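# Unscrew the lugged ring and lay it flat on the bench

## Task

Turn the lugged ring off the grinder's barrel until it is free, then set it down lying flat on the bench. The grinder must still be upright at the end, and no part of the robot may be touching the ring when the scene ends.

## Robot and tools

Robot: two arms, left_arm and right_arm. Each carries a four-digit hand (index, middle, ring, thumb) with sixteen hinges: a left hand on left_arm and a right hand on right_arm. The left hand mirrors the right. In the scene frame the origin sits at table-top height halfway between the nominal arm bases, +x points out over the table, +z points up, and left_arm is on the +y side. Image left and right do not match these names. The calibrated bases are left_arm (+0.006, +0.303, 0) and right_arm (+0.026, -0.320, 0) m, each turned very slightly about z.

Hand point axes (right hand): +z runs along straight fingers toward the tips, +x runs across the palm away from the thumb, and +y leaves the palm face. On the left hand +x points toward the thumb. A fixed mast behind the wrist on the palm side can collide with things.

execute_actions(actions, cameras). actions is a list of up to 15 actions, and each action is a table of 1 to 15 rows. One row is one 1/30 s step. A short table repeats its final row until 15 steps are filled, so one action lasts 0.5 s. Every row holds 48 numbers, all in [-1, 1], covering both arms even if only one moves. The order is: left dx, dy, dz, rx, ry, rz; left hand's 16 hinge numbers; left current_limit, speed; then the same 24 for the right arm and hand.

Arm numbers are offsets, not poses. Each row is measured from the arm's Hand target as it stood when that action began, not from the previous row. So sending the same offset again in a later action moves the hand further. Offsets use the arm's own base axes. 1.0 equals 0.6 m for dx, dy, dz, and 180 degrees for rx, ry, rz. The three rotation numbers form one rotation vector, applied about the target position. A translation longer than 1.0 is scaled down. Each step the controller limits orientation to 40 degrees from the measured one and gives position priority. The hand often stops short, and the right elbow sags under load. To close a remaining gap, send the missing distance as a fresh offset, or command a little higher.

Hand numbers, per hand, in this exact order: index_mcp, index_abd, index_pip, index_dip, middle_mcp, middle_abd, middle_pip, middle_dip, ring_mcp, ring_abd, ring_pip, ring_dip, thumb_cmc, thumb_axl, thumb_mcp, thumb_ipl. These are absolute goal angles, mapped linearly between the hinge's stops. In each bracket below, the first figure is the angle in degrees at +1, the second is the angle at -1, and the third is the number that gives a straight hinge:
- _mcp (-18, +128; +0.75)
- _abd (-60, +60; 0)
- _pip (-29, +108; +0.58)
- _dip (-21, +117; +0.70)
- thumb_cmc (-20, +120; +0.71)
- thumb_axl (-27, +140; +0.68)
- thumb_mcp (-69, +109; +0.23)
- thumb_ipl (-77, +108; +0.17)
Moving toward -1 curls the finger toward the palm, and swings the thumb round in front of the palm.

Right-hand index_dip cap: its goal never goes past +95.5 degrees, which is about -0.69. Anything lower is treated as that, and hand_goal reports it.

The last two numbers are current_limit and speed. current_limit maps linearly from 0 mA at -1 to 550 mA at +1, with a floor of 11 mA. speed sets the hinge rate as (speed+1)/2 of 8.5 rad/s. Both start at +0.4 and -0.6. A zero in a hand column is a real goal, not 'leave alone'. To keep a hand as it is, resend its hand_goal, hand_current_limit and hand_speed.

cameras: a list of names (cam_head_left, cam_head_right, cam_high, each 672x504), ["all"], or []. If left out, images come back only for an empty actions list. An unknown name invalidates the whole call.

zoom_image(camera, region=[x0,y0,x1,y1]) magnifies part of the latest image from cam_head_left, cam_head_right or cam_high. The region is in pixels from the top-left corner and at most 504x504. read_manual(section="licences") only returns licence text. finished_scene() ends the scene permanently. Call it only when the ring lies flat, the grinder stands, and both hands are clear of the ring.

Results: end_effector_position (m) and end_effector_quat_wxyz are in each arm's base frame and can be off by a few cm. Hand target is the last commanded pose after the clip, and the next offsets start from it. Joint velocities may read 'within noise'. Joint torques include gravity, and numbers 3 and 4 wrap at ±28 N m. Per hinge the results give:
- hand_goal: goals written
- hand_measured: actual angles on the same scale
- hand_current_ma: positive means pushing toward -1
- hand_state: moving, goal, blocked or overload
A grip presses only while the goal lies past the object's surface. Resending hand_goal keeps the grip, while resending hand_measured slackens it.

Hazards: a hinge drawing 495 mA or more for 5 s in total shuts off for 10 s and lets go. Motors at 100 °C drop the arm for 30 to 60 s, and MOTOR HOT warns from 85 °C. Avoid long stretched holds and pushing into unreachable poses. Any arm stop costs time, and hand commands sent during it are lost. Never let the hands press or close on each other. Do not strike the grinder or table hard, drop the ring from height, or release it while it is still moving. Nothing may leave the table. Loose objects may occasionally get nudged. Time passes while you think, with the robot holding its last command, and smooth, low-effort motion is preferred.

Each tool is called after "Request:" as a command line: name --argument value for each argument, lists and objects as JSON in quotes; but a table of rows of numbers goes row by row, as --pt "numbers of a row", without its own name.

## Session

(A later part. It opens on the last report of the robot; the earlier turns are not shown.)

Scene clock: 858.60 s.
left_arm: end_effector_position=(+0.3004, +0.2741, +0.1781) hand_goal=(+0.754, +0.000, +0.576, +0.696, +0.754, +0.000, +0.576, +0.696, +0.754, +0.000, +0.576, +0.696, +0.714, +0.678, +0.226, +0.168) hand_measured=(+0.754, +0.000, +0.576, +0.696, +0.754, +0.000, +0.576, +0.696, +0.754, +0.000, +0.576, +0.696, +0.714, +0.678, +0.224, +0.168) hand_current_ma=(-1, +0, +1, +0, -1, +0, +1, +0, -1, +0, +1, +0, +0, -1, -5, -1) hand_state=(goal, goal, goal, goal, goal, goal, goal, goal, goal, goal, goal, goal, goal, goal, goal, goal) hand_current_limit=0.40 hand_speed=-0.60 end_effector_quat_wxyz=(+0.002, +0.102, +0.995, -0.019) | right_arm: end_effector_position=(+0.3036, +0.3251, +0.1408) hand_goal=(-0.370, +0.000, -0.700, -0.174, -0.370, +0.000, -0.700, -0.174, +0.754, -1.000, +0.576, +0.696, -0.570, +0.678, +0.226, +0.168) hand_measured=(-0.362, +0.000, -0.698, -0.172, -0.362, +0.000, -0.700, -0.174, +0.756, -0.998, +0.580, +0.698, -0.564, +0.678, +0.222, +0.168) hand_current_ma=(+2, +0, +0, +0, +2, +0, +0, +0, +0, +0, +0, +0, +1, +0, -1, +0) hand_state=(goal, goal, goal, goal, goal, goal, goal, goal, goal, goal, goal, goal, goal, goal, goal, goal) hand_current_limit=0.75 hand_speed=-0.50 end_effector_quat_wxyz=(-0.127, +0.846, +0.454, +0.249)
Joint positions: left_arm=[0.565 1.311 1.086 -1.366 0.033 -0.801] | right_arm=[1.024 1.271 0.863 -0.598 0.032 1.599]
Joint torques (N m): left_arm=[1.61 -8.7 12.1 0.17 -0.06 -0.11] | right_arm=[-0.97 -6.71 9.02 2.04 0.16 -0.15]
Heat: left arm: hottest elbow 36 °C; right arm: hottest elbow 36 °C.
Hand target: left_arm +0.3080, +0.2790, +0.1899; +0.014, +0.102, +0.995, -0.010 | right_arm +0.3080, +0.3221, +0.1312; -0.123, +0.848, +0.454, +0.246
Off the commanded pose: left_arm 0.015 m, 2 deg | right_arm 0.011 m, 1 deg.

Request:
execute_actions --actions '[[[0,0,0,0,0,0,0.754,0,0.576,0.696,0.754,0,0.576,0.696,0.754,0,0.576,0.696,0.714,0.678,0.226,0.168,0.4,-0.6,0.004,-0.003,-0.06,-0.01,0.007,0,-0.37,0,-0.7,-0.174,-0.37,0,-0.7,-0.174,0.72,-1,0.576,0.696,-0.571,0.678,0.226,0.168,0.75,-0.5]],[[0,0,0,0,0,0,0.754,0,0.576,0.696,0.754,0,0.576,0.696,0.754,0,0.576,0.696,0.714,0.678,0.226,0.168,0.4,-0.6,0.004,-0.003,-0.06,-0.01,0.007,0,-0.37,0,-0.7,-0.174,-0.37,0,-0.7,-0.174,0.72,-1,0.576,0.696,-0.571,0.678,0.226,0.168,0.75,-0.5]]]' --cameras '["cam_head_left","cam_high"]'

Request:
zoom_image --camera "cam_high" --region '[370, 160, 440, 240]'

Request:
zoom_image --camera "cam_head_left" --region '[300, 190, 360, 250]'

Scene clock: 864.40 s.
left_arm: end_effector_position=(+0.3004, +0.2741, +0.1781) hand_goal=(+0.754, +0.000, +0.576, +0.696, +0.754, +0.000, +0.576, +0.696, +0.754, +0.000, +0.576, +0.696, +0.714, +0.678, +0.226, +0.168) hand_measured=(+0.754, +0.000, +0.576, +0.696, +0.754, +0.000, +0.576, +0.696, +0.754, +0.000, +0.576, +0.696, +0.714, +0.678, +0.224, +0.168) hand_current_ma=(-1, +0, +1, +0, -1, +0, +1, +0, -1, +0, +1, +0, +0, -1, -5, -1) hand_state=(goal, goal, goal, goal, goal, goal, goal, goal, goal, goal, goal, goal, goal, goal, goal, goal) hand_current_limit=0.40 hand_speed=-0.60 end_effector_quat_wxyz=(+0.002, +0.102, +0.995, -0.019) | right_arm: end_effector_position=(+0.3158, +0.3468, +0.1238) hand_goal=(-0.370, +0.000, -0.700, -0.174, -0.370, +0.000, -0.700, -0.174, +0.720, -1.000, +0.576, +0.696, -0.570, +0.678, +0.226, +0.168) hand_measured=(-0.362, +0.000, -0.698, -0.172, -0.362, +0.000, -0.700, -0.174, +0.720, -1.000, +0.582, +0.692, -0.564, +0.678, +0.222, +0.168) hand_current_ma=(+2, +0, +0, +0, +2, +0, +0, +0, +0, +0, +1, +0, +1, +0, -1, +0) hand_state=(goal, goal, goal, goal, goal, goal, goal, goal, goal, goal, goal, goal, goal, goal, goal, goal) hand_current_limit=0.75 hand_speed=-0.50 end_effector_quat_wxyz=(-0.146, +0.830, +0.462, +0.276)
Joint positions: left_arm=[0.565 1.311 1.086 -1.366 0.033 -0.801] | right_arm=[1.021 1.324 0.837 -0.448 0.016 1.571]
Joint torques (N m): left_arm=[1.55 -8.7 12.1 0.17 -0.06 -0.11] | right_arm=[-1.9 -2.2 6.01 0.44 0.3 -0.02]
Heat: left arm: hottest elbow 36 °C; right arm: hottest elbow 36 °C.
Hand target: left_arm +0.3080, +0.2790, +0.1899; +0.014, +0.102, +0.995, -0.010 | right_arm +0.3127, +0.3184, +0.0590; -0.106, +0.856, +0.458, +0.213
Off the commanded pose: left_arm 0.015 m, 2 deg | right_arm 0.071 m, 9 deg.
Images, in order (width x height): cam_head_left 672x504, cam_high 672x504.

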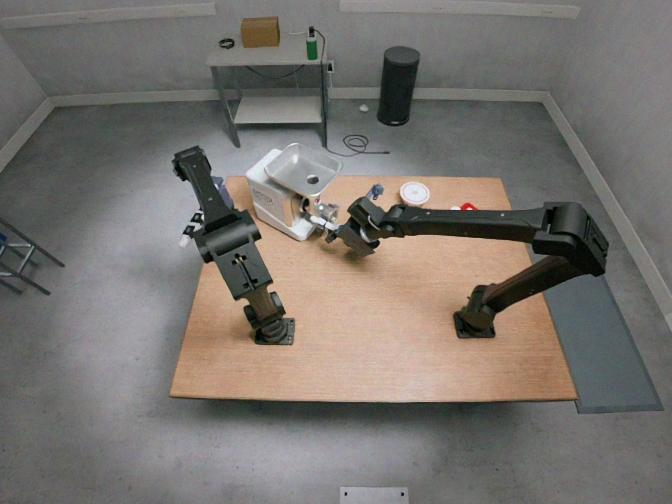

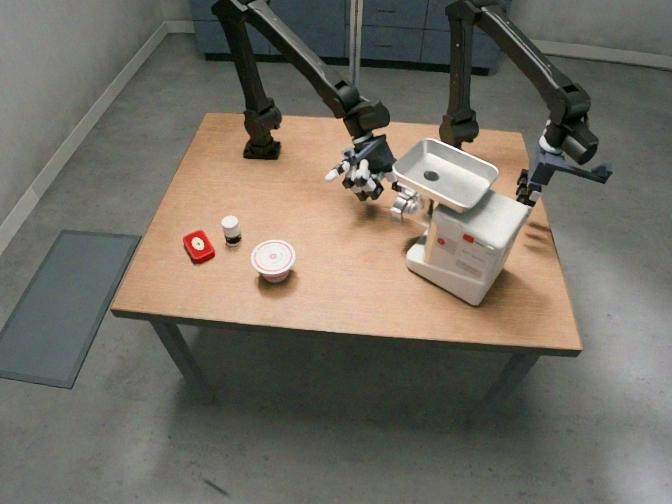

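Scaled by 6.300 from the camera's 672x504 image, which has a finer 960x720 frame.

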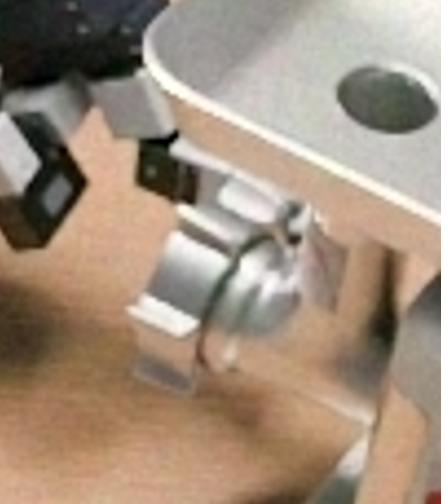

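Scaled by 8.400 from the camera's 672x504 image, which has a finer 960x720 frame.

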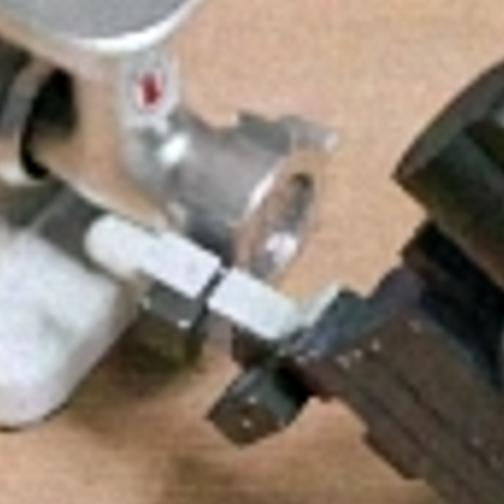

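Request:
execute_actions --actions '[[[0,0,0,0,0,0,0.754,0,0.576,0.696,0.754,0,0.576,0.696,0.754,0,0.576,0.696,0.714,0.678,0.226,0.168,0.4,-0.6,-0.02,-0.03,-0.06,0,0,0,-0.37,0,-0.7,-0.174,-0.37,0,-0.7,-0.174,0.7,-1,0.576,0.696,-0.571,0.678,0.226,0.168,0.75,-0.5]],[[0,0,0,0,0,0,0.754,0,0.576,0.696,0.754,0,0.576,0.696,0.754,0,0.576,0.696,0.714,0.678,0.226,0.168,0.4,-0.6,-0.01,-0.015,-0.06,0,0,0,-0.37,0,-0.7,-0.174,-0.37,0,-0.7,-0.174,0.7,-1,0.576,0.696,-0.571,0.678,0.226,0.168,0.75,-0.5]]]' --cameras '["cam_head_left","cam_high"]'

Request:
zoom_image --camera "cam_high" --region '[370, 160, 440, 240]'

Request:
zoom_image --camera "cam_head_left" --region '[300, 190, 360, 250]'

Scene clock: 870.37 s.
left_arm: end_effector_position=(+0.3004, +0.2741, +0.1781) hand_goal=(+0.754, +0.000, +0.576, +0.696, +0.754, +0.000, +0.576, +0.696, +0.754, +0.000, +0.576, +0.696, +0.714, +0.678, +0.226, +0.168) hand_measured=(+0.754, +0.000, +0.576, +0.696, +0.754, +0.000, +0.576, +0.696, +0.754, +0.000, +0.576, +0.696, +0.714, +0.678, +0.224, +0.168) hand_current_ma=(-1, +0, +1, +0, -1, +0, +1, +0, -1, +0, +1, +0, +0, -1, -5, -1) hand_state=(goal, goal, goal, goal, goal, goal, goal, goal, goal, goal, goal, goal, goal, goal, goal, goal) hand_current_limit=0.40 hand_speed=-0.60 end_effector_quat_wxyz=(+0.002, +0.102, +0.995, -0.019) | right_arm: end_effector_position=(+0.3170, +0.3487, +0.1039) hand_goal=(-0.370, +0.000, -0.700, -0.174, -0.370, +0.000, -0.700, -0.174, +0.700, -1.000, +0.576, +0.696, -0.570, +0.678, +0.226, +0.168) hand_measured=(-0.362, +0.000, -0.698, -0.172, -0.362, +0.000, -0.700, -0.174, +0.706, -1.002, +0.592, +0.700, -0.564, +0.678, +0.222, +0.168) hand_current_ma=(+1, +0, +0, +0, +2, +0, +0, +0, +1, +0, +5, +0, +1, +0, -1, +0) hand_state=(goal, goal, goal, goal, goal, goal, goal, goal, goal, goal, goal, goal, goal, goal, goal, goal) hand_current_limit=0.75 hand_speed=-0.50 end_effector_quat_wxyz=(-0.174, +0.809, +0.456, +0.329)
Joint positions: left_arm=[0.565 1.311 1.086 -1.366 0.033 -0.801] | right_arm=[1.021 1.322 0.717 -0.204 0.015 1.56]
Joint torques (N m): left_arm=[1.61 -8.7 12.1 0.18 -0.06 -0.11] | right_arm=[-1.2 0.5 1.35 -0.81 0.53 0.14]
Heat: left arm: hottest elbow 36 °C; right arm: hottest elbow 35 °C.
Hand target: left_arm +0.3080, +0.2790, +0.1899; +0.014, +0.102, +0.995, -0.010 | right_arm +0.2947, +0.2913, -0.0130; -0.106, +0.856, +0.458, +0.213
Off the commanded pose: left_arm 0.015 m, 2 deg | right_arm 0.132 m, 16 deg.
Images, in order (width x height): cam_head_left 672x504, cam_high 672x504.

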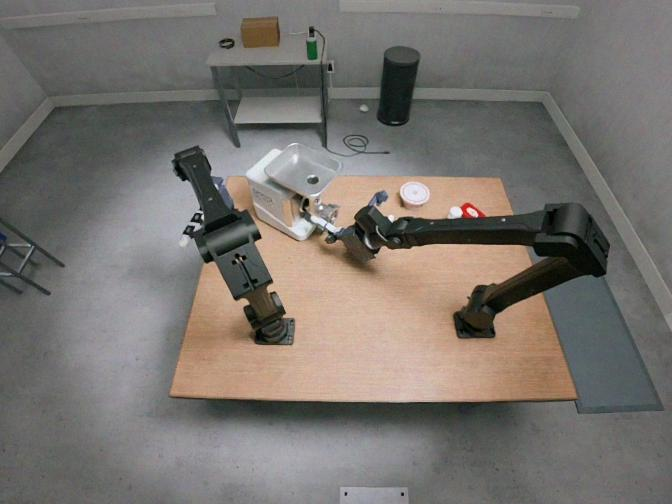

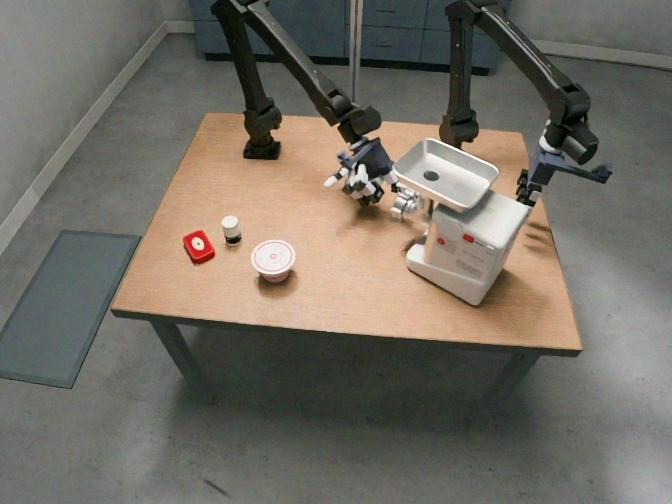

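Scaled by 6.300 from the camera's 672x504 image, which has a finer 960x720 frame.

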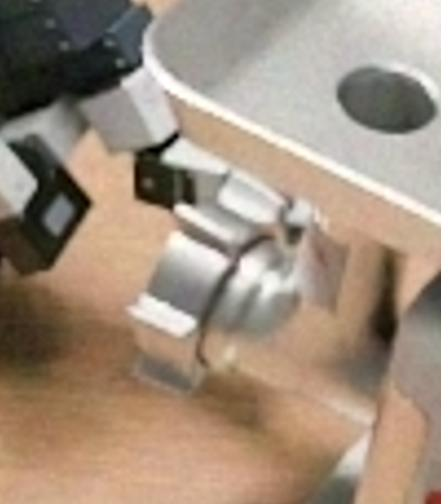

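Scaled by 8.400 from the camera's 672x504 image, which has a finer 960x720 frame.

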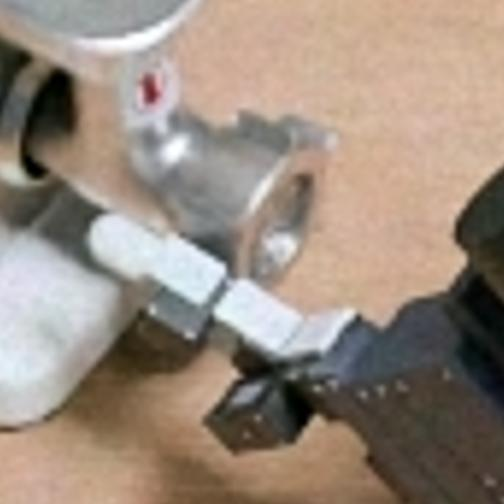

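Request:
execute_actions --actions '[[[0,0,0,0,0,0,0.754,0,0.576,0.696,0.754,0,0.576,0.696,0.754,0,0.576,0.696,0.714,0.678,0.226,0.168,0.4,-0.6,0,0,0.12,0,0,0,-0.37,0,-0.7,-0.174,-0.37,0,-0.7,-0.174,0.754,-1,0.576,0.696,-0.571,0.678,0.226,0.168,0.6,-0.5]],[[0,0,0,0,0,0,0.754,0,0.576,0.696,0.754,0,0.576,0.696,0.754,0,0.576,0.696,0.714,0.678,0.226,0.168,0.4,-0.6,0,0,0.14,0,0,0,-0.37,0,-0.7,-0.174,-0.37,0,-0.7,-0.174,0.754,-1,0.576,0.696,-0.571,0.678,0.226,0.168,0.6,-0.5]],[[0,0,0,0,0,0,0.754,0,0.576,0.696,0.754,0,0.576,0.696,0.754,0,0.576,0.696,0.714,0.678,0.226,0.168,0.4,-0.6,-0.0466,-0.0691,0,0,0,0,-0.37,0,-0.7,-0.174,-0.37,0,-0.7,-0.174,0.754,-1,0.576,0.696,-0.571,0.678,0.226,0.168,0.6,-0.5]],[[0,0,0,0,0,0,0.754,0,0.576,0.696,0.754,0,0.576,0.696,0.754,0,0.576,0.696,0.714,0.678,0.226,0.168,0.4,-0.6,-0.03,-0.08,0.02,0,0,0,-0.37,0,-0.7,-0.174,-0.37,0,-0.7,-0.174,0.754,-0.7,0.576,0.696,-0.571,0.678,0.226,0.168,0.6,-0.5]],[[0,0,0,0,0,0,0.754,0,0.576,0.696,0.754,0,0.576,0.696,0.754,0,0.576,0.696,0.714,0.678,0.226,0.168,0.4,-0.6,0.0,-0.1,0.04,0,0,0,-0.37,0,-0.7,-0.174,-0.37,0,-0.7,-0.174,0.754,-0.4,0.576,0.696,-0.571,0.678,0.226,0.168,0.6,-0.5]],[[0,0,0,0,0,0,0.754,0,0.576,0.696,0.754,0,0.576,0.696,0.754,0,0.576,0.696,0.714,0.678,0.226,0.168,0.4,-0.6,0.0,-0.1,0.04,0,0,0,-0.37,0,-0.7,-0.174,-0.37,0,-0.7,-0.174,0.754,0,0.576,0.696,-0.571,0.678,0.226,0.168,0.6,-0.5]]]' --cameras '["all"]'

Scene clock: 967.50 s.
left_arm: end_effector_position=(+0.3004, +0.2741, +0.1781) hand_goal=(+0.754, +0.000, +0.576, +0.696, +0.754, +0.000, +0.576, +0.696, +0.754, +0.000, +0.576, +0.696, +0.714, +0.678, +0.226, +0.168) hand_measured=(+0.754, +0.000, +0.576, +0.696, +0.754, +0.000, +0.576, +0.696, +0.754, +0.000, +0.576, +0.696, +0.714, +0.678, +0.224, +0.168) hand_current_ma=(-1, +0, +1, +0, -1, +0, +1, +0, -1, +0, +1, +0, +0, -1, -5, -1) hand_state=(goal, goal, goal, goal, goal, goal, goal, goal, goal, goal, goal, goal, goal, goal, goal, goal) hand_current_limit=0.40 hand_speed=-0.60 end_effector_quat_wxyz=(+0.002, +0.102, +0.995, -0.019) | right_arm: end_effector_position=(+0.2450, +0.0803, +0.1930) hand_goal=(-0.370, +0.000, -0.700, -0.174, -0.370, +0.000, -0.700, -0.174, +0.754, +0.000, +0.576, +0.696, -0.570, +0.678, +0.226, +0.168) hand_measured=(-0.360, +0.000, -0.698, -0.172, -0.360, +0.000, -0.700, -0.174, +0.752, +0.000, +0.576, +0.698, -0.566, +0.678, +0.220, +0.168) hand_current_ma=(+2, +0, +0, +0, +2, +0, +0, +0, +0, +0, +0, +0, +0, +0, -1, +0) hand_state=(goal, goal, goal, goal, goal, goal, goal, goal, goal, goal, goal, goal, goal, goal, goal, goal) hand_current_limit=0.60 hand_speed=-0.50 end_effector_quat_wxyz=(-0.105, +0.859, +0.456, +0.209)
Joint positions: left_arm=[0.565 1.311 1.086 -1.366 0.033 -0.801] | right_arm=[0.523 0.606 0.664 -1.193 -0.192 1.161]
Joint torques (N m): left_arm=[1.61 -8.7 12.11 0.17 -0.06 -0.11] | right_arm=[-0.79 1.55 12.77 0.8 -0.14 -0.18]
Heat: left arm: hottest elbow 37 °C; right arm: hottest elbow 30 °C.
Hand target: left_arm +0.3080, +0.2790, +0.1899; +0.014, +0.102, +0.995, -0.010 | right_arm +0.2488, +0.0820, +0.2030; -0.106, +0.856, +0.458, +0.213
Off the commanded pose: left_arm 0.015 m, 2 deg | right_arm 0.011 m, 1 deg.

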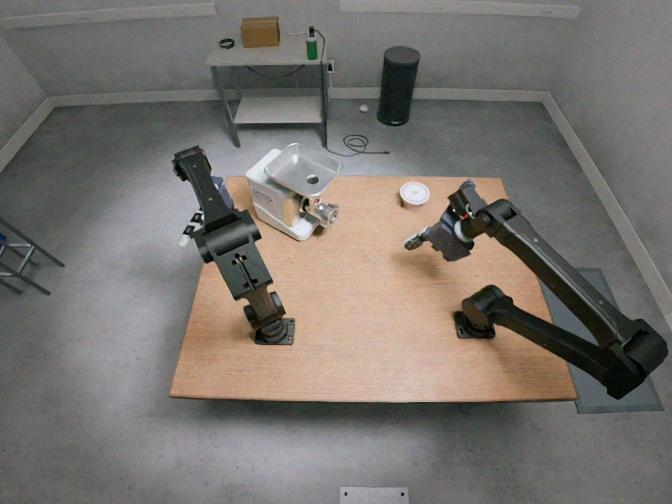

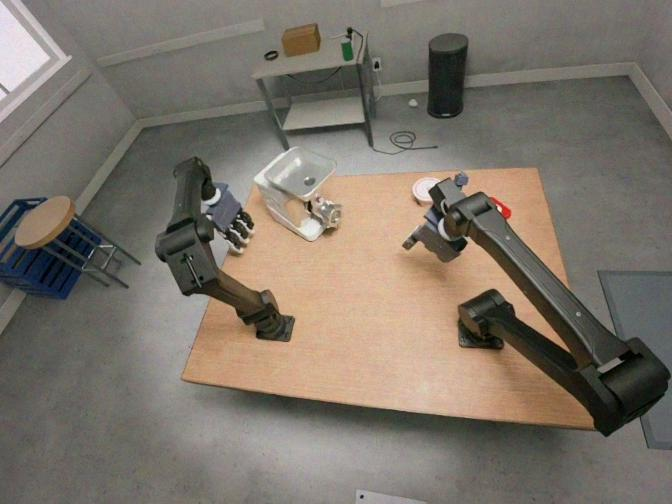

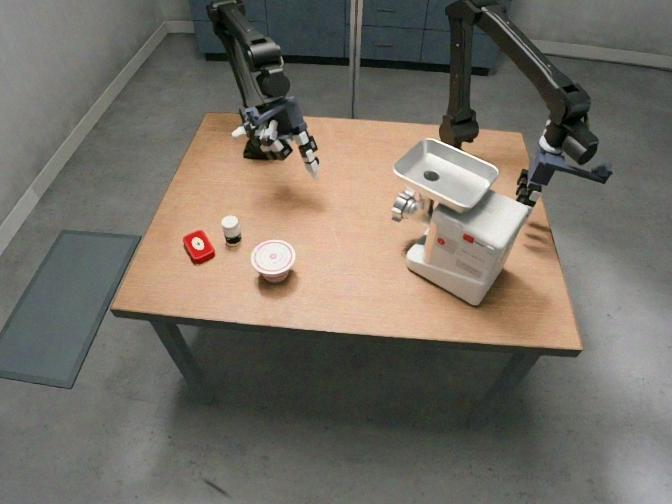

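Request:
zoom_image --camera "cam_head_left" --region '[300, 190, 350, 240]'

Request:
zoom_image --camera "cam_head_right" --region '[300, 190, 350, 240]'

Request:
zoom_image --camera "cam_high" --region '[385, 175, 435, 225]'

Scaled by 10.080 from the camera's 672x504 image, which has a finer 960x720 frame.

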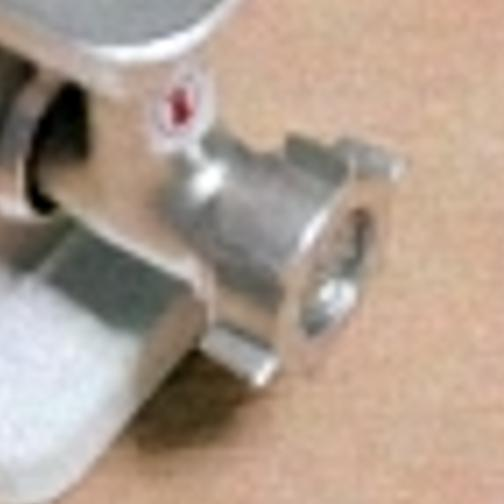

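Scaled by 10.080 from the camera's 672x504 image, which has a finer 960x720 frame.

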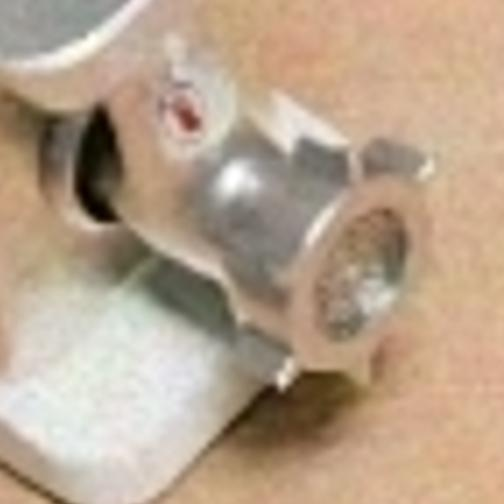

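Scaled by 10.080 from the camera's 672x504 image, which has a finer 960x720 frame.

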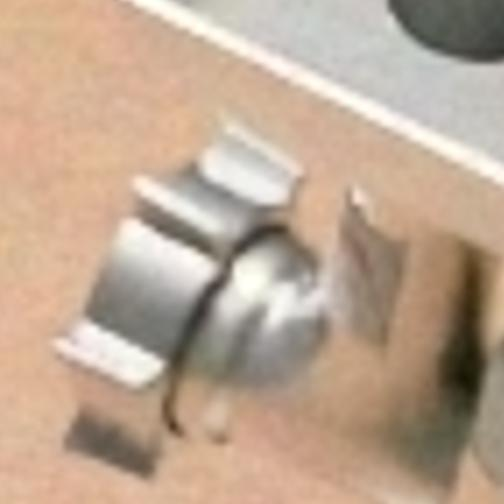

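Request:
execute_actions --actions '[[[-0.03,-0.03,0.0625,0,0,0,0.754,0,0.576,0.696,0.4,0,0.2,0.3,0.4,0,0.2,0.3,0,0.678,0.226,0.168,0.4,-0.6,0,0,0,0,0,0,-0.37,0,-0.7,-0.174,-0.37,0,-0.7,-0.174,0.754,0,0.576,0.696,-0.571,0.678,0.226,0.168,0.6,-0.5]],[[-0.05,-0.08,0.0625,0,0,-0.1278,0.754,0,0.576,0.696,-0.37,0,-0.7,-0.174,-0.37,0,-0.7,-0.174,-0.571,0.678,0.226,0.168,0.4,-0.6,0,0,0,0,0,0,-0.37,0,-0.7,-0.174,-0.37,0,-0.7,-0.174,0.754,0,0.576,0.696,-0.571,0.678,0.226,0.168,0.6,-0.5]],[[-0.05,-0.09,0.0625,0,0,-0.1278,0.754,0,0.576,0.696,-0.37,0,-0.7,-0.174,-0.37,0,-0.7,-0.174,-0.571,0.678,0.226,0.168,0.4,-0.6,0,0,0,0,0,0,-0.37,0,-0.7,-0.174,-0.37,0,-0.7,-0.174,0.754,0,0.576,0.696,-0.571,0.678,0.226,0.168,0.6,-0.5]],[[-0.05,-0.09,0.0625,0,0,-0.1278,0.754,0,0.576,0.696,-0.37,0,-0.7,-0.174,-0.37,0,-0.7,-0.174,-0.571,0.678,0.226,0.168,0.4,-0.6,0,0,0,0,0,0,-0.37,0,-0.7,-0.174,-0.37,0,-0.7,-0.174,0.754,0,0.576,0.696,-0.571,0.678,0.226,0.168,0.6,-0.5]],[[0,0,0,0,0,-0.1278,0.754,0,0.576,0.696,-0.37,0,-0.7,-0.174,-0.37,0,-0.7,-0.174,-0.571,0.678,0.226,0.168,0.4,-0.6,0,0,0,0,0,0,-0.37,0,-0.7,-0.174,-0.37,0,-0.7,-0.174,0.754,0,0.576,0.696,-0.571,0.678,0.226,0.168,0.6,-0.5]]]' --cameras '["all"]'

Scene clock: 1001.57 s.
left_arm: end_effector_position=(+0.1991, +0.1038, +0.3248) hand_goal=(+0.754, +0.000, +0.576, +0.696, -0.370, +0.000, -0.700, -0.174, -0.370, +0.000, -0.700, -0.174, -0.570, +0.678, +0.226, +0.168) hand_measured=(+0.756, -0.002, +0.576, +0.696, -0.356, +0.000, -0.698, -0.172, -0.356, +0.000, -0.698, -0.172, -0.570, +0.678, +0.222, +0.168) hand_current_ma=(+2, -2, -1, +0, +39, -1, +3, +5, +39, -1, +3, +4, -1, -1, -11, -1) hand_state=(goal, goal, goal, goal, goal, goal, goal, goal, goal, goal, goal, goal, goal, goal, goal, goal) hand_current_limit=0.40 hand_speed=-0.60 end_effector_quat_wxyz=(-0.001, +0.774, +0.611, +0.163) | right_arm: end_effector_position=(+0.2451, +0.0805, +0.1930) hand_goal=(-0.370, +0.000, -0.700, -0.174, -0.370, +0.000, -0.700, -0.174, +0.754, +0.000, +0.576, +0.696, -0.570, +0.678, +0.226, +0.168) hand_measured=(-0.360, +0.000, -0.698, -0.172, -0.360, +0.000, -0.700, -0.174, +0.752, +0.000, +0.576, +0.698, -0.566, +0.678, +0.220, +0.168) hand_current_ma=(+2, +0, +0, +0, +2, +0, +0, +0, +0, +0, +0, +0, +0, +0, -1, +0) hand_state=(goal, goal, goal, goal, goal, goal, goal, goal, goal, goal, goal, goal, goal, goal, goal, goal) hand_current_limit=0.60 hand_speed=-0.50 end_effector_quat_wxyz=(-0.105, +0.858, +0.456, +0.209)
Joint positions: left_arm=[0.78 0.522 0.95 -1.673 0.035 1.009] | right_arm=[0.523 0.606 0.664 -1.193 -0.192 1.159]
Joint torques (N m): left_arm=[2.2 2.84 13.11 0.9 0.33 -0.07] | right_arm=[-0.67 1.26 12.86 0.9 -0.13 -0.15]
Heat: left arm: hottest elbow 37 °C; right arm: hottest elbow 36 °C.
Hand target: left_arm +0.2000, +0.1049, +0.3398; +0.002, +0.787, +0.617, -0.017 | right_arm +0.2489, +0.0819, +0.2030; -0.106, +0.857, +0.458, +0.213
Off the commanded pose: left_arm 0.015 m, 21 deg | right_arm 0.011 m, 0 deg.
joint sent to its limit (left arm) — joint 4 (wrist pitch), lower limit. The joint targets are off in orientation, not in position.

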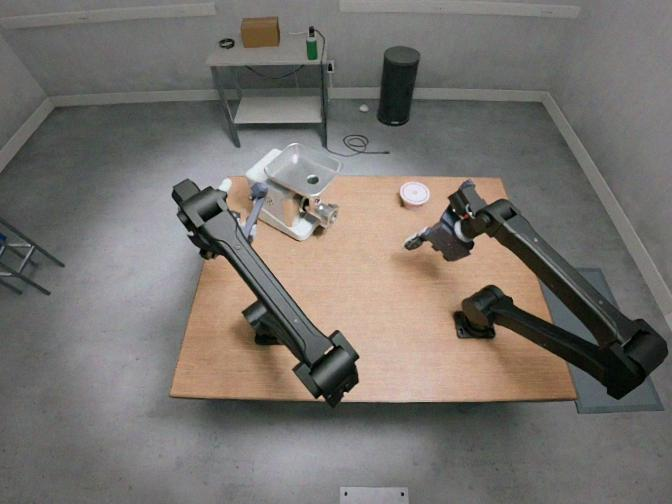

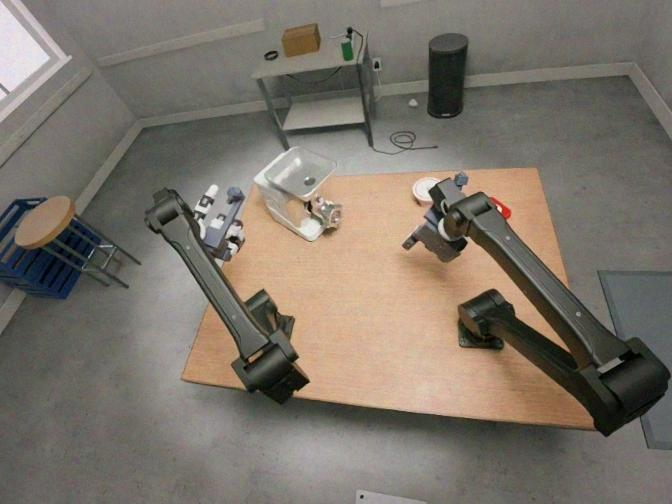

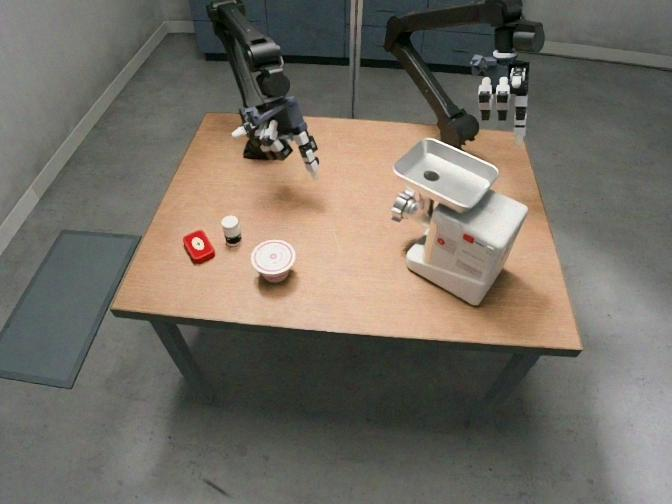

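Request:
execute_actions --actions '[[[0.0038,-0.0908,-0.0153,0.0214,-0.0351,-0.1007,0.754,0,0.576,0.696,-0.35,0,-0.7,-0.174,-0.35,0,-0.7,-0.174,-0.571,0.678,0.226,0.168,0.4,-0.6,0,0,0,0,0,0,-0.37,0,-0.7,-0.174,-0.37,0,-0.7,-0.174,0.754,0,0.576,0.696,-0.571,0.678,0.226,0.168,0.6,-0.5]],[[0.0038,-0.0908,-0.0153,0.0214,-0.0351,-0.1007,0.754,0,0.576,0.696,-0.35,0,-0.7,-0.174,-0.35,0,-0.7,-0.174,-0.571,0.678,0.226,0.168,0.4,-0.6,0,0,0,0,0,0,-0.37,0,-0.7,-0.174,-0.37,0,-0.7,-0.174,0.754,0,0.576,0.696,-0.571,0.678,0.226,0.168,0.6,-0.5]],[[0.0038,-0.0908,-0.0153,0.0214,-0.0351,-0.1007,0.754,0,0.576,0.696,-0.35,0,-0.7,-0.174,-0.35,0,-0.7,-0.174,-0.571,0.678,0.226,0.168,0.4,-0.6,0,0,0,0,0,0,-0.37,0,-0.7,-0.174,-0.37,0,-0.7,-0.174,0.754,0,0.576,0.696,-0.571,0.678,0.226,0.168,0.6,-0.5]]]' --cameras '["all"]'

Scene clock: 1017.90 s.
left_arm: end_effector_position=(+0.1995, -0.0616, +0.3152) hand_goal=(+0.754, +0.000, +0.576, +0.696, -0.350, +0.000, -0.700, -0.174, -0.350, +0.000, -0.700, -0.174, -0.570, +0.678, +0.226, +0.168) hand_measured=(+0.754, -0.002, +0.576, +0.696, -0.344, +0.000, -0.698, -0.172, -0.344, +0.000, -0.698, -0.172, -0.572, +0.678, +0.222, +0.168) hand_current_ma=(+1, -2, +0, +0, +15, -1, +3, +5, +16, -1, +3, +4, -3, -1, -11, -1) hand_state=(goal, goal, goal, goal, goal, goal, goal, goal, goal, goal, goal, goal, goal, goal, goal, goal) hand_current_limit=0.40 hand_speed=-0.60 end_effector_quat_wxyz=(+0.017, +0.970, +0.173, +0.168) | right_arm: end_effector_position=(+0.2451, +0.0805, +0.1930) hand_goal=(-0.370, +0.000, -0.700, -0.174, -0.370, +0.000, -0.700, -0.174, +0.754, +0.000, +0.576, +0.696, -0.570, +0.678, +0.226, +0.168) hand_measured=(-0.360, +0.000, -0.698, -0.172, -0.360, +0.000, -0.700, -0.174, +0.752, +0.000, +0.576, +0.698, -0.566, +0.678, +0.220, +0.168) hand_current_ma=(+2, +0, +0, +0, +2, +0, +0, +0, +0, +0, +0, +0, +0, +0, -1, +0) hand_state=(goal, goal, goal, goal, goal, goal, goal, goal, goal, goal, goal, goal, goal, goal, goal, goal) hand_current_limit=0.60 hand_speed=-0.50 end_effector_quat_wxyz=(-0.105, +0.858, +0.456, +0.209)
Joint positions: left_arm=[0.072 0.504 0.938 -1.666 0 1.291] | right_arm=[0.523 0.606 0.664 -1.193 -0.192 1.159]
Joint torques (N m): left_arm=[2.26 3.19 9.24 1.89 0.11 -0.3] | right_arm=[-0.79 1.08 12.83 0.79 -0.14 -0.14]
Heat: left arm: hottest elbow 38 °C; right arm: hottest elbow 38 °C.
Hand target: left_arm +0.2067, -0.0586, +0.3123; +0.016, +0.969, +0.182, +0.168 | right_arm +0.2489, +0.0819, +0.2030; -0.106, +0.857, +0.458, +0.213
Off the commanded pose: left_arm 0.008 m, 1 deg | right_arm 0.011 m, 0 deg.

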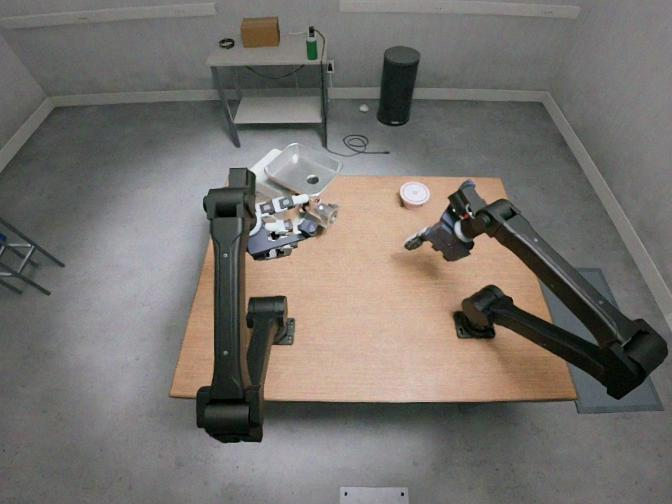

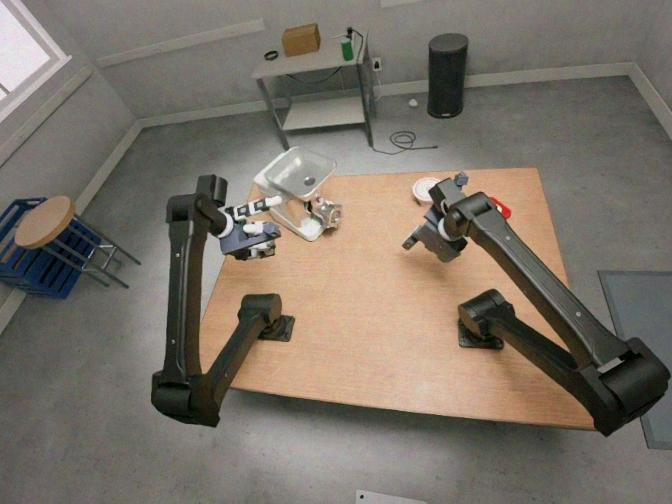

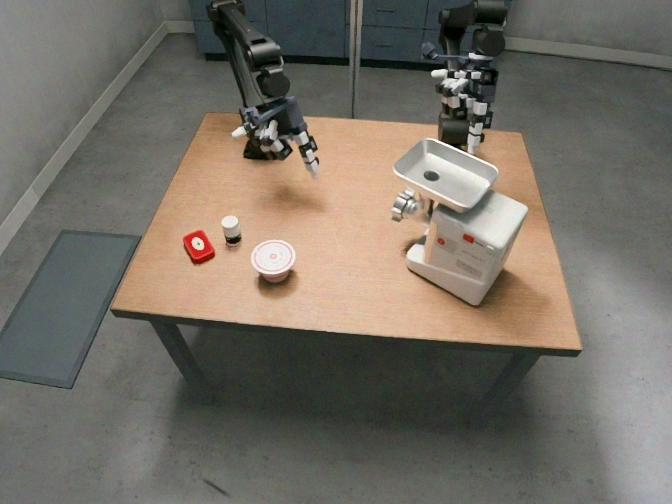

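Request:
execute_actions --actions '[[[0.0038,-0.0908,-0.0153,0.0214,-0.0351,-0.1007,0.754,0,0.576,0.696,-0.35,0,-0.7,-0.174,-0.35,0,-0.7,-0.174,-0.571,0.678,0.226,0.168,0.4,-0.6,0,0,0,0,0,0,-0.37,0,-0.7,-0.174,-0.37,0,-0.7,-0.174,0.754,0,0.576,0.696,-0.571,0.678,0.226,0.168,0.6,-0.5]],[[0.0038,-0.0908,-0.0153,0.0214,-0.0351,-0.1007,0.754,0,0.576,0.696,-0.35,0,-0.7,-0.174,-0.35,0,-0.7,-0.174,-0.571,0.678,0.226,0.168,0.4,-0.6,0,0,0,0,0,0,-0.37,0,-0.7,-0.174,-0.37,0,-0.7,-0.174,0.754,0,0.576,0.696,-0.571,0.678,0.226,0.168,0.6,-0.5]]]' --cameras '["all"]'

Request:
zoom_image --camera "cam_head_left" --region '[270, 170, 370, 270]'

Request:
zoom_image --camera "cam_head_right" --region '[260, 160, 360, 260]'

Request:
zoom_image --camera "cam_high" --region '[350, 100, 480, 230]'

Scene clock: 1022.23 s.
left_arm: end_effector_position=(+0.2073, -0.1680, +0.2969) hand_goal=(+0.754, +0.000, +0.576, +0.696, -0.350, +0.000, -0.700, -0.174, -0.350, +0.000, -0.700, -0.174, -0.570, +0.678, +0.226, +0.168) hand_measured=(+0.752, -0.004, +0.576, +0.696, -0.344, +0.000, -0.698, -0.172, -0.344, +0.000, -0.698, -0.172, -0.572, +0.678, +0.222, +0.168) hand_current_ma=(-2, -6, +0, +0, +15, -1, +2, +5, +15, -1, +3, +4, -5, -1, -11, -1) hand_state=(goal, goal, goal, goal, goal, goal, goal, goal, goal, goal, goal, goal, goal, goal, goal, goal) hand_current_limit=0.40 hand_speed=-0.60 end_effector_quat_wxyz=(+0.025, +0.953, -0.141, +0.266) | right_arm: end_effector_position=(+0.2451, +0.0805, +0.1930) hand_goal=(-0.370, +0.000, -0.700, -0.174, -0.370, +0.000, -0.700, -0.174, +0.754, +0.000, +0.576, +0.696, -0.570, +0.678, +0.226, +0.168) hand_measured=(-0.360, +0.000, -0.698, -0.172, -0.360, +0.000, -0.700, -0.174, +0.752, +0.000, +0.576, +0.698, -0.566, +0.678, +0.220, +0.168) hand_current_ma=(+2, +0, +0, +0, +2, +0, +0, +0, +0, +0, +0, +0, +0, +0, -1, +0) hand_state=(goal, goal, goal, goal, goal, goal, goal, goal, goal, goal, goal, goal, goal, goal, goal, goal) hand_current_limit=0.60 hand_speed=-0.50 end_effector_quat_wxyz=(-0.105, +0.858, +0.456, +0.209)
Joint positions: left_arm=[-0.436 0.557 0.854 -1.335 -0.099 1.456] | right_arm=[0.523 0.606 0.664 -1.193 -0.192 1.159]
Joint torques (N m): left_arm=[2.32 1.03 9.91 2.3 0.05 -0.13] | right_arm=[-1.03 1.2 12.72 0.79 -0.14 -0.13]
Heat: left arm: hottest elbow 38 °C; right arm: hottest elbow 38 °C.
Hand target: left_arm +0.2114, -0.1674, +0.2938; +0.023, +0.952, -0.142, +0.270 | right_arm +0.2489, +0.0819, +0.2030; -0.106, +0.857, +0.458, +0.213
Off the commanded pose: left_arm 0.005 m, 1 deg | right_arm 0.011 m, 0 deg.

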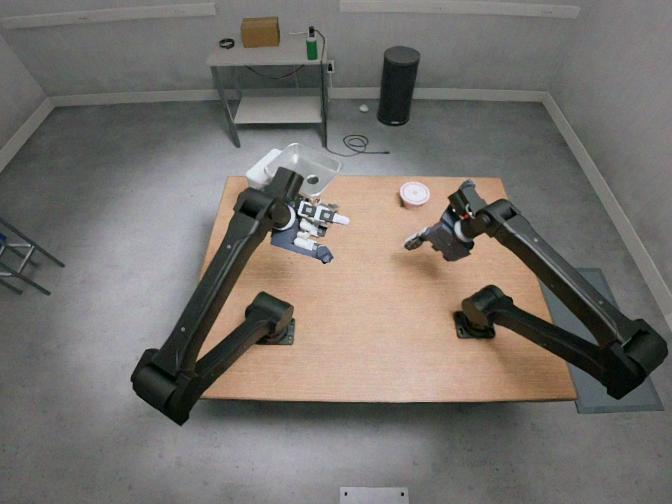

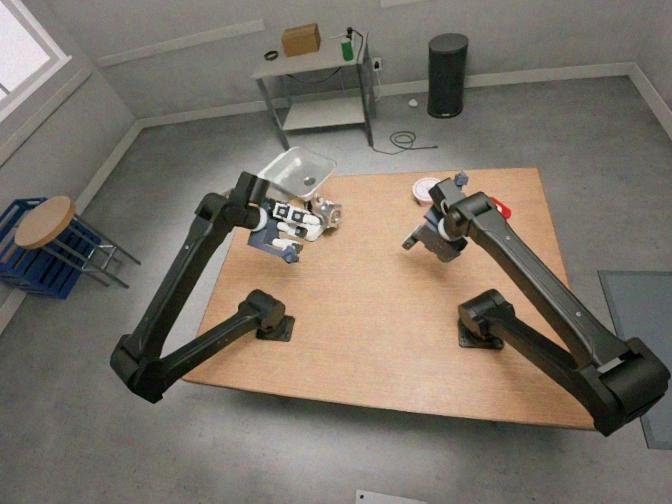

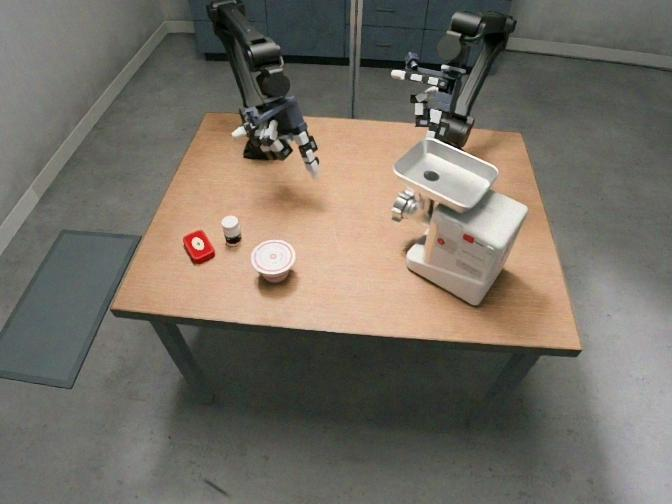

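Scaled by 5.040 from the camera's 672x504 image, which has a finer 960x720 frame.

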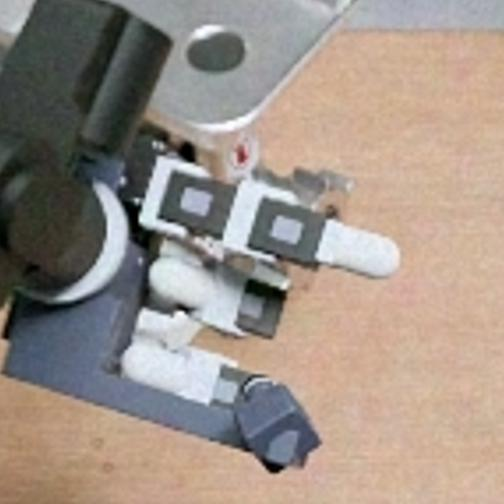

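Scaled by 5.040 from the camera's 672x504 image, which has a finer 960x720 frame.

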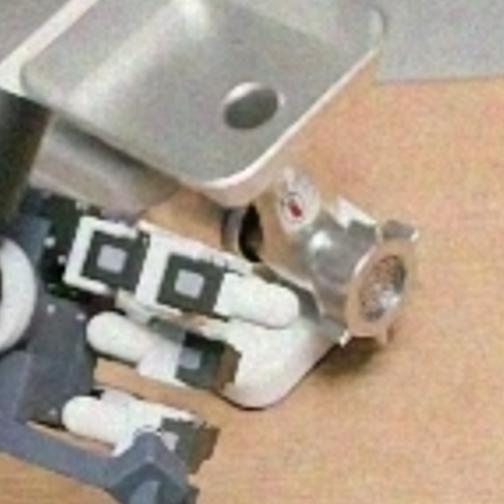

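Scaled by 3.877 from the camera's 672x504 image, which has a finer 960x720 frame.

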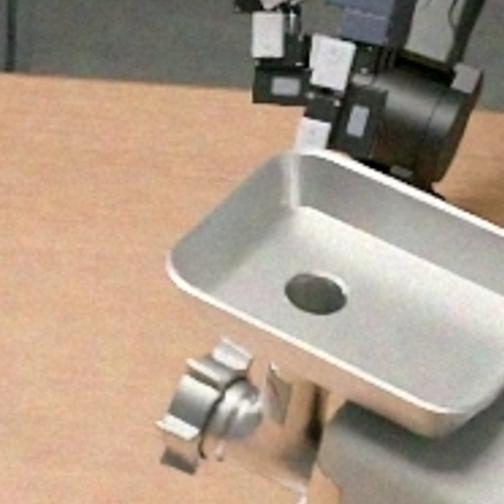

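Request:
execute_actions --actions '[[[0.026,-0.003,-0.045,0,0,0,0.754,0,0.576,0.696,-0.35,0,-0.7,-0.174,-0.35,0,-0.7,-0.174,-0.571,0.678,0.226,0.168,0.75,-0.6,0,0,0,0,0,0,-0.37,0,-0.7,-0.174,-0.37,0,-0.7,-0.174,0.754,0,0.576,0.696,-0.571,0.678,0.226,0.168,0.6,-0.5]],[[0.026,-0.003,-0.045,0,0,0,0.754,0,0.576,0.696,-0.35,0,-0.7,-0.174,-0.35,0,-0.7,-0.174,-0.571,0.678,0.226,0.168,0.75,-0.6,0,0,0,0,0,0,-0.37,0,-0.7,-0.174,-0.37,0,-0.7,-0.174,0.754,0,0.576,0.696,-0.571,0.678,0.226,0.168,0.6,-0.5]]]' --cameras '["all"]'

Request:
zoom_image --camera "cam_head_left" --region '[270, 170, 370, 270]'

Request:
zoom_image --camera "cam_head_right" --region '[270, 170, 370, 270]'

Request:
zoom_image --camera "cam_high" --region '[370, 130, 470, 230]'

Scene clock: 1038.20 s.
left_arm: end_effector_position=(+0.2390, -0.1705, +0.2403) hand_goal=(+0.754, +0.000, +0.576, +0.696, -0.350, +0.000, -0.700, -0.174, -0.350, +0.000, -0.700, -0.174, -0.570, +0.678, +0.226, +0.168) hand_measured=(+0.754, -0.004, +0.576, +0.696, -0.344, +0.000, -0.698, -0.172, -0.344, +0.000, -0.698, -0.172, -0.574, +0.678, +0.222, +0.168) hand_current_ma=(-1, -7, +0, +0, +15, -1, +2, +5, +15, -1, +3, +4, -7, -1, -11, -1) hand_state=(goal, goal, goal, goal, goal, goal, goal, goal, goal, goal, goal, goal, goal, goal, goal, goal) hand_current_limit=0.75 hand_speed=-0.60 end_effector_quat_wxyz=(+0.022, +0.954, -0.140, +0.264) | right_arm: end_effector_position=(+0.2451, +0.0805, +0.1930) hand_goal=(-0.370, +0.000, -0.700, -0.174, -0.370, +0.000, -0.700, -0.174, +0.754, +0.000, +0.576, +0.696, -0.570, +0.678, +0.226, +0.168) hand_measured=(-0.360, +0.000, -0.698, -0.172, -0.360, +0.000, -0.700, -0.174, +0.752, +0.000, +0.576, +0.698, -0.566, +0.678, +0.220, +0.168) hand_current_ma=(+2, +0, +0, +0, +2, +0, +0, +0, +0, +0, +0, +0, +0, +0, -1, +0) hand_state=(goal, goal, goal, goal, goal, goal, goal, goal, goal, goal, goal, goal, goal, goal, goal, goal) hand_current_limit=0.60 hand_speed=-0.50 end_effector_quat_wxyz=(-0.105, +0.858, +0.456, +0.209)
Joint positions: left_arm=[-0.377 0.617 0.72 -1.142 -0.075 1.505] | right_arm=[0.523 0.606 0.664 -1.193 -0.192 1.159]
Joint torques (N m): left_arm=[2.02 0.03 10.76 2.33 0.24 -0.14] | right_arm=[-0.44 1.2 12.85 0.75 -0.16 -0.14]
Motor temperatures (°C): left_arm=[24 28 37 25 23 23] | right_arm=[22 23 39 24 22 21]
Heat: left arm: hottest elbow 37 °C; right arm: hottest elbow 39 °C.
Hand target: left_arm +0.2426, -0.1711, +0.2401; +0.023, +0.952, -0.142, +0.271 | right_arm +0.2489, +0.0819, +0.2030; -0.106, +0.857, +0.458, +0.213
Off the commanded pose: left_arm 0.004 m, 1 deg | right_arm 0.011 m, 0 deg.

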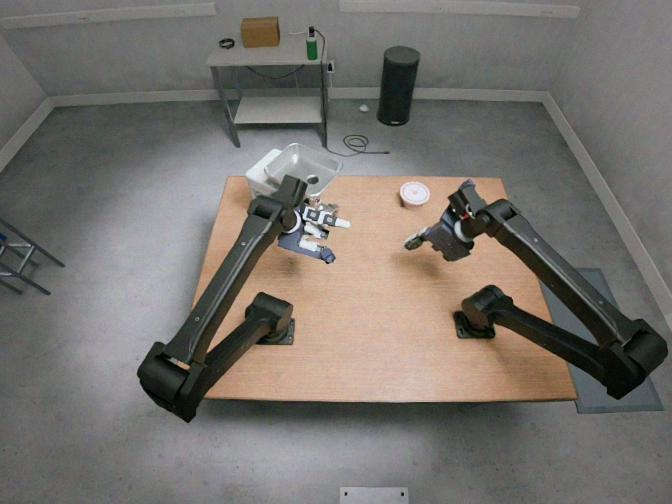

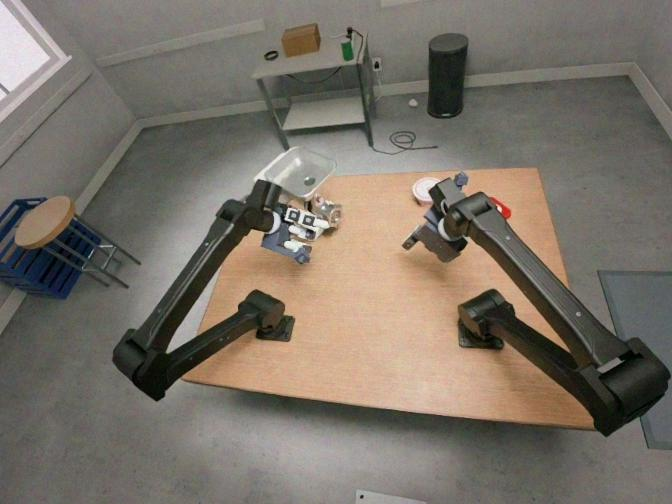

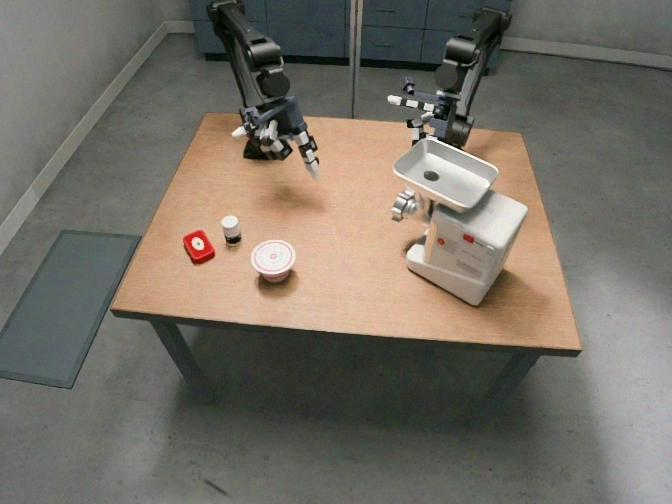

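Scaled by 5.040 from the camera's 672x504 image, which has a finer 960x720 frame.

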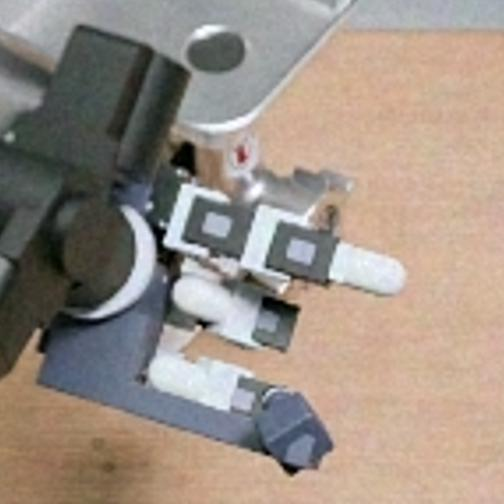

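Scaled by 5.040 from the camera's 672x504 image, which has a finer 960x720 frame.

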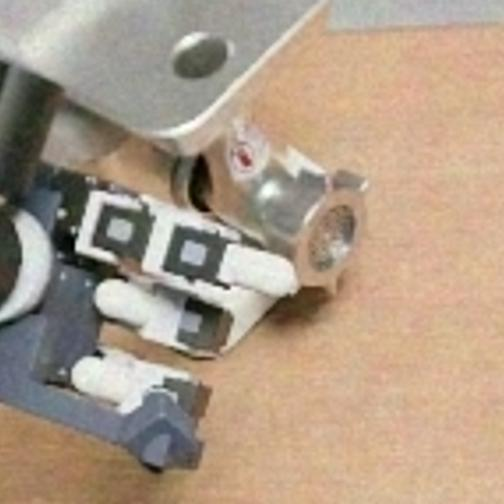

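Scaled by 5.040 from the camera's 672x504 image, which has a finer 960x720 frame.

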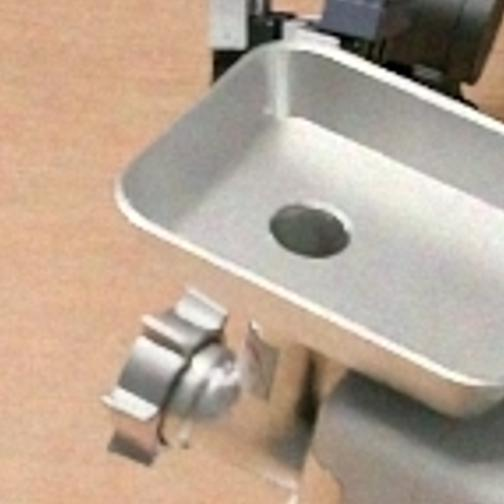

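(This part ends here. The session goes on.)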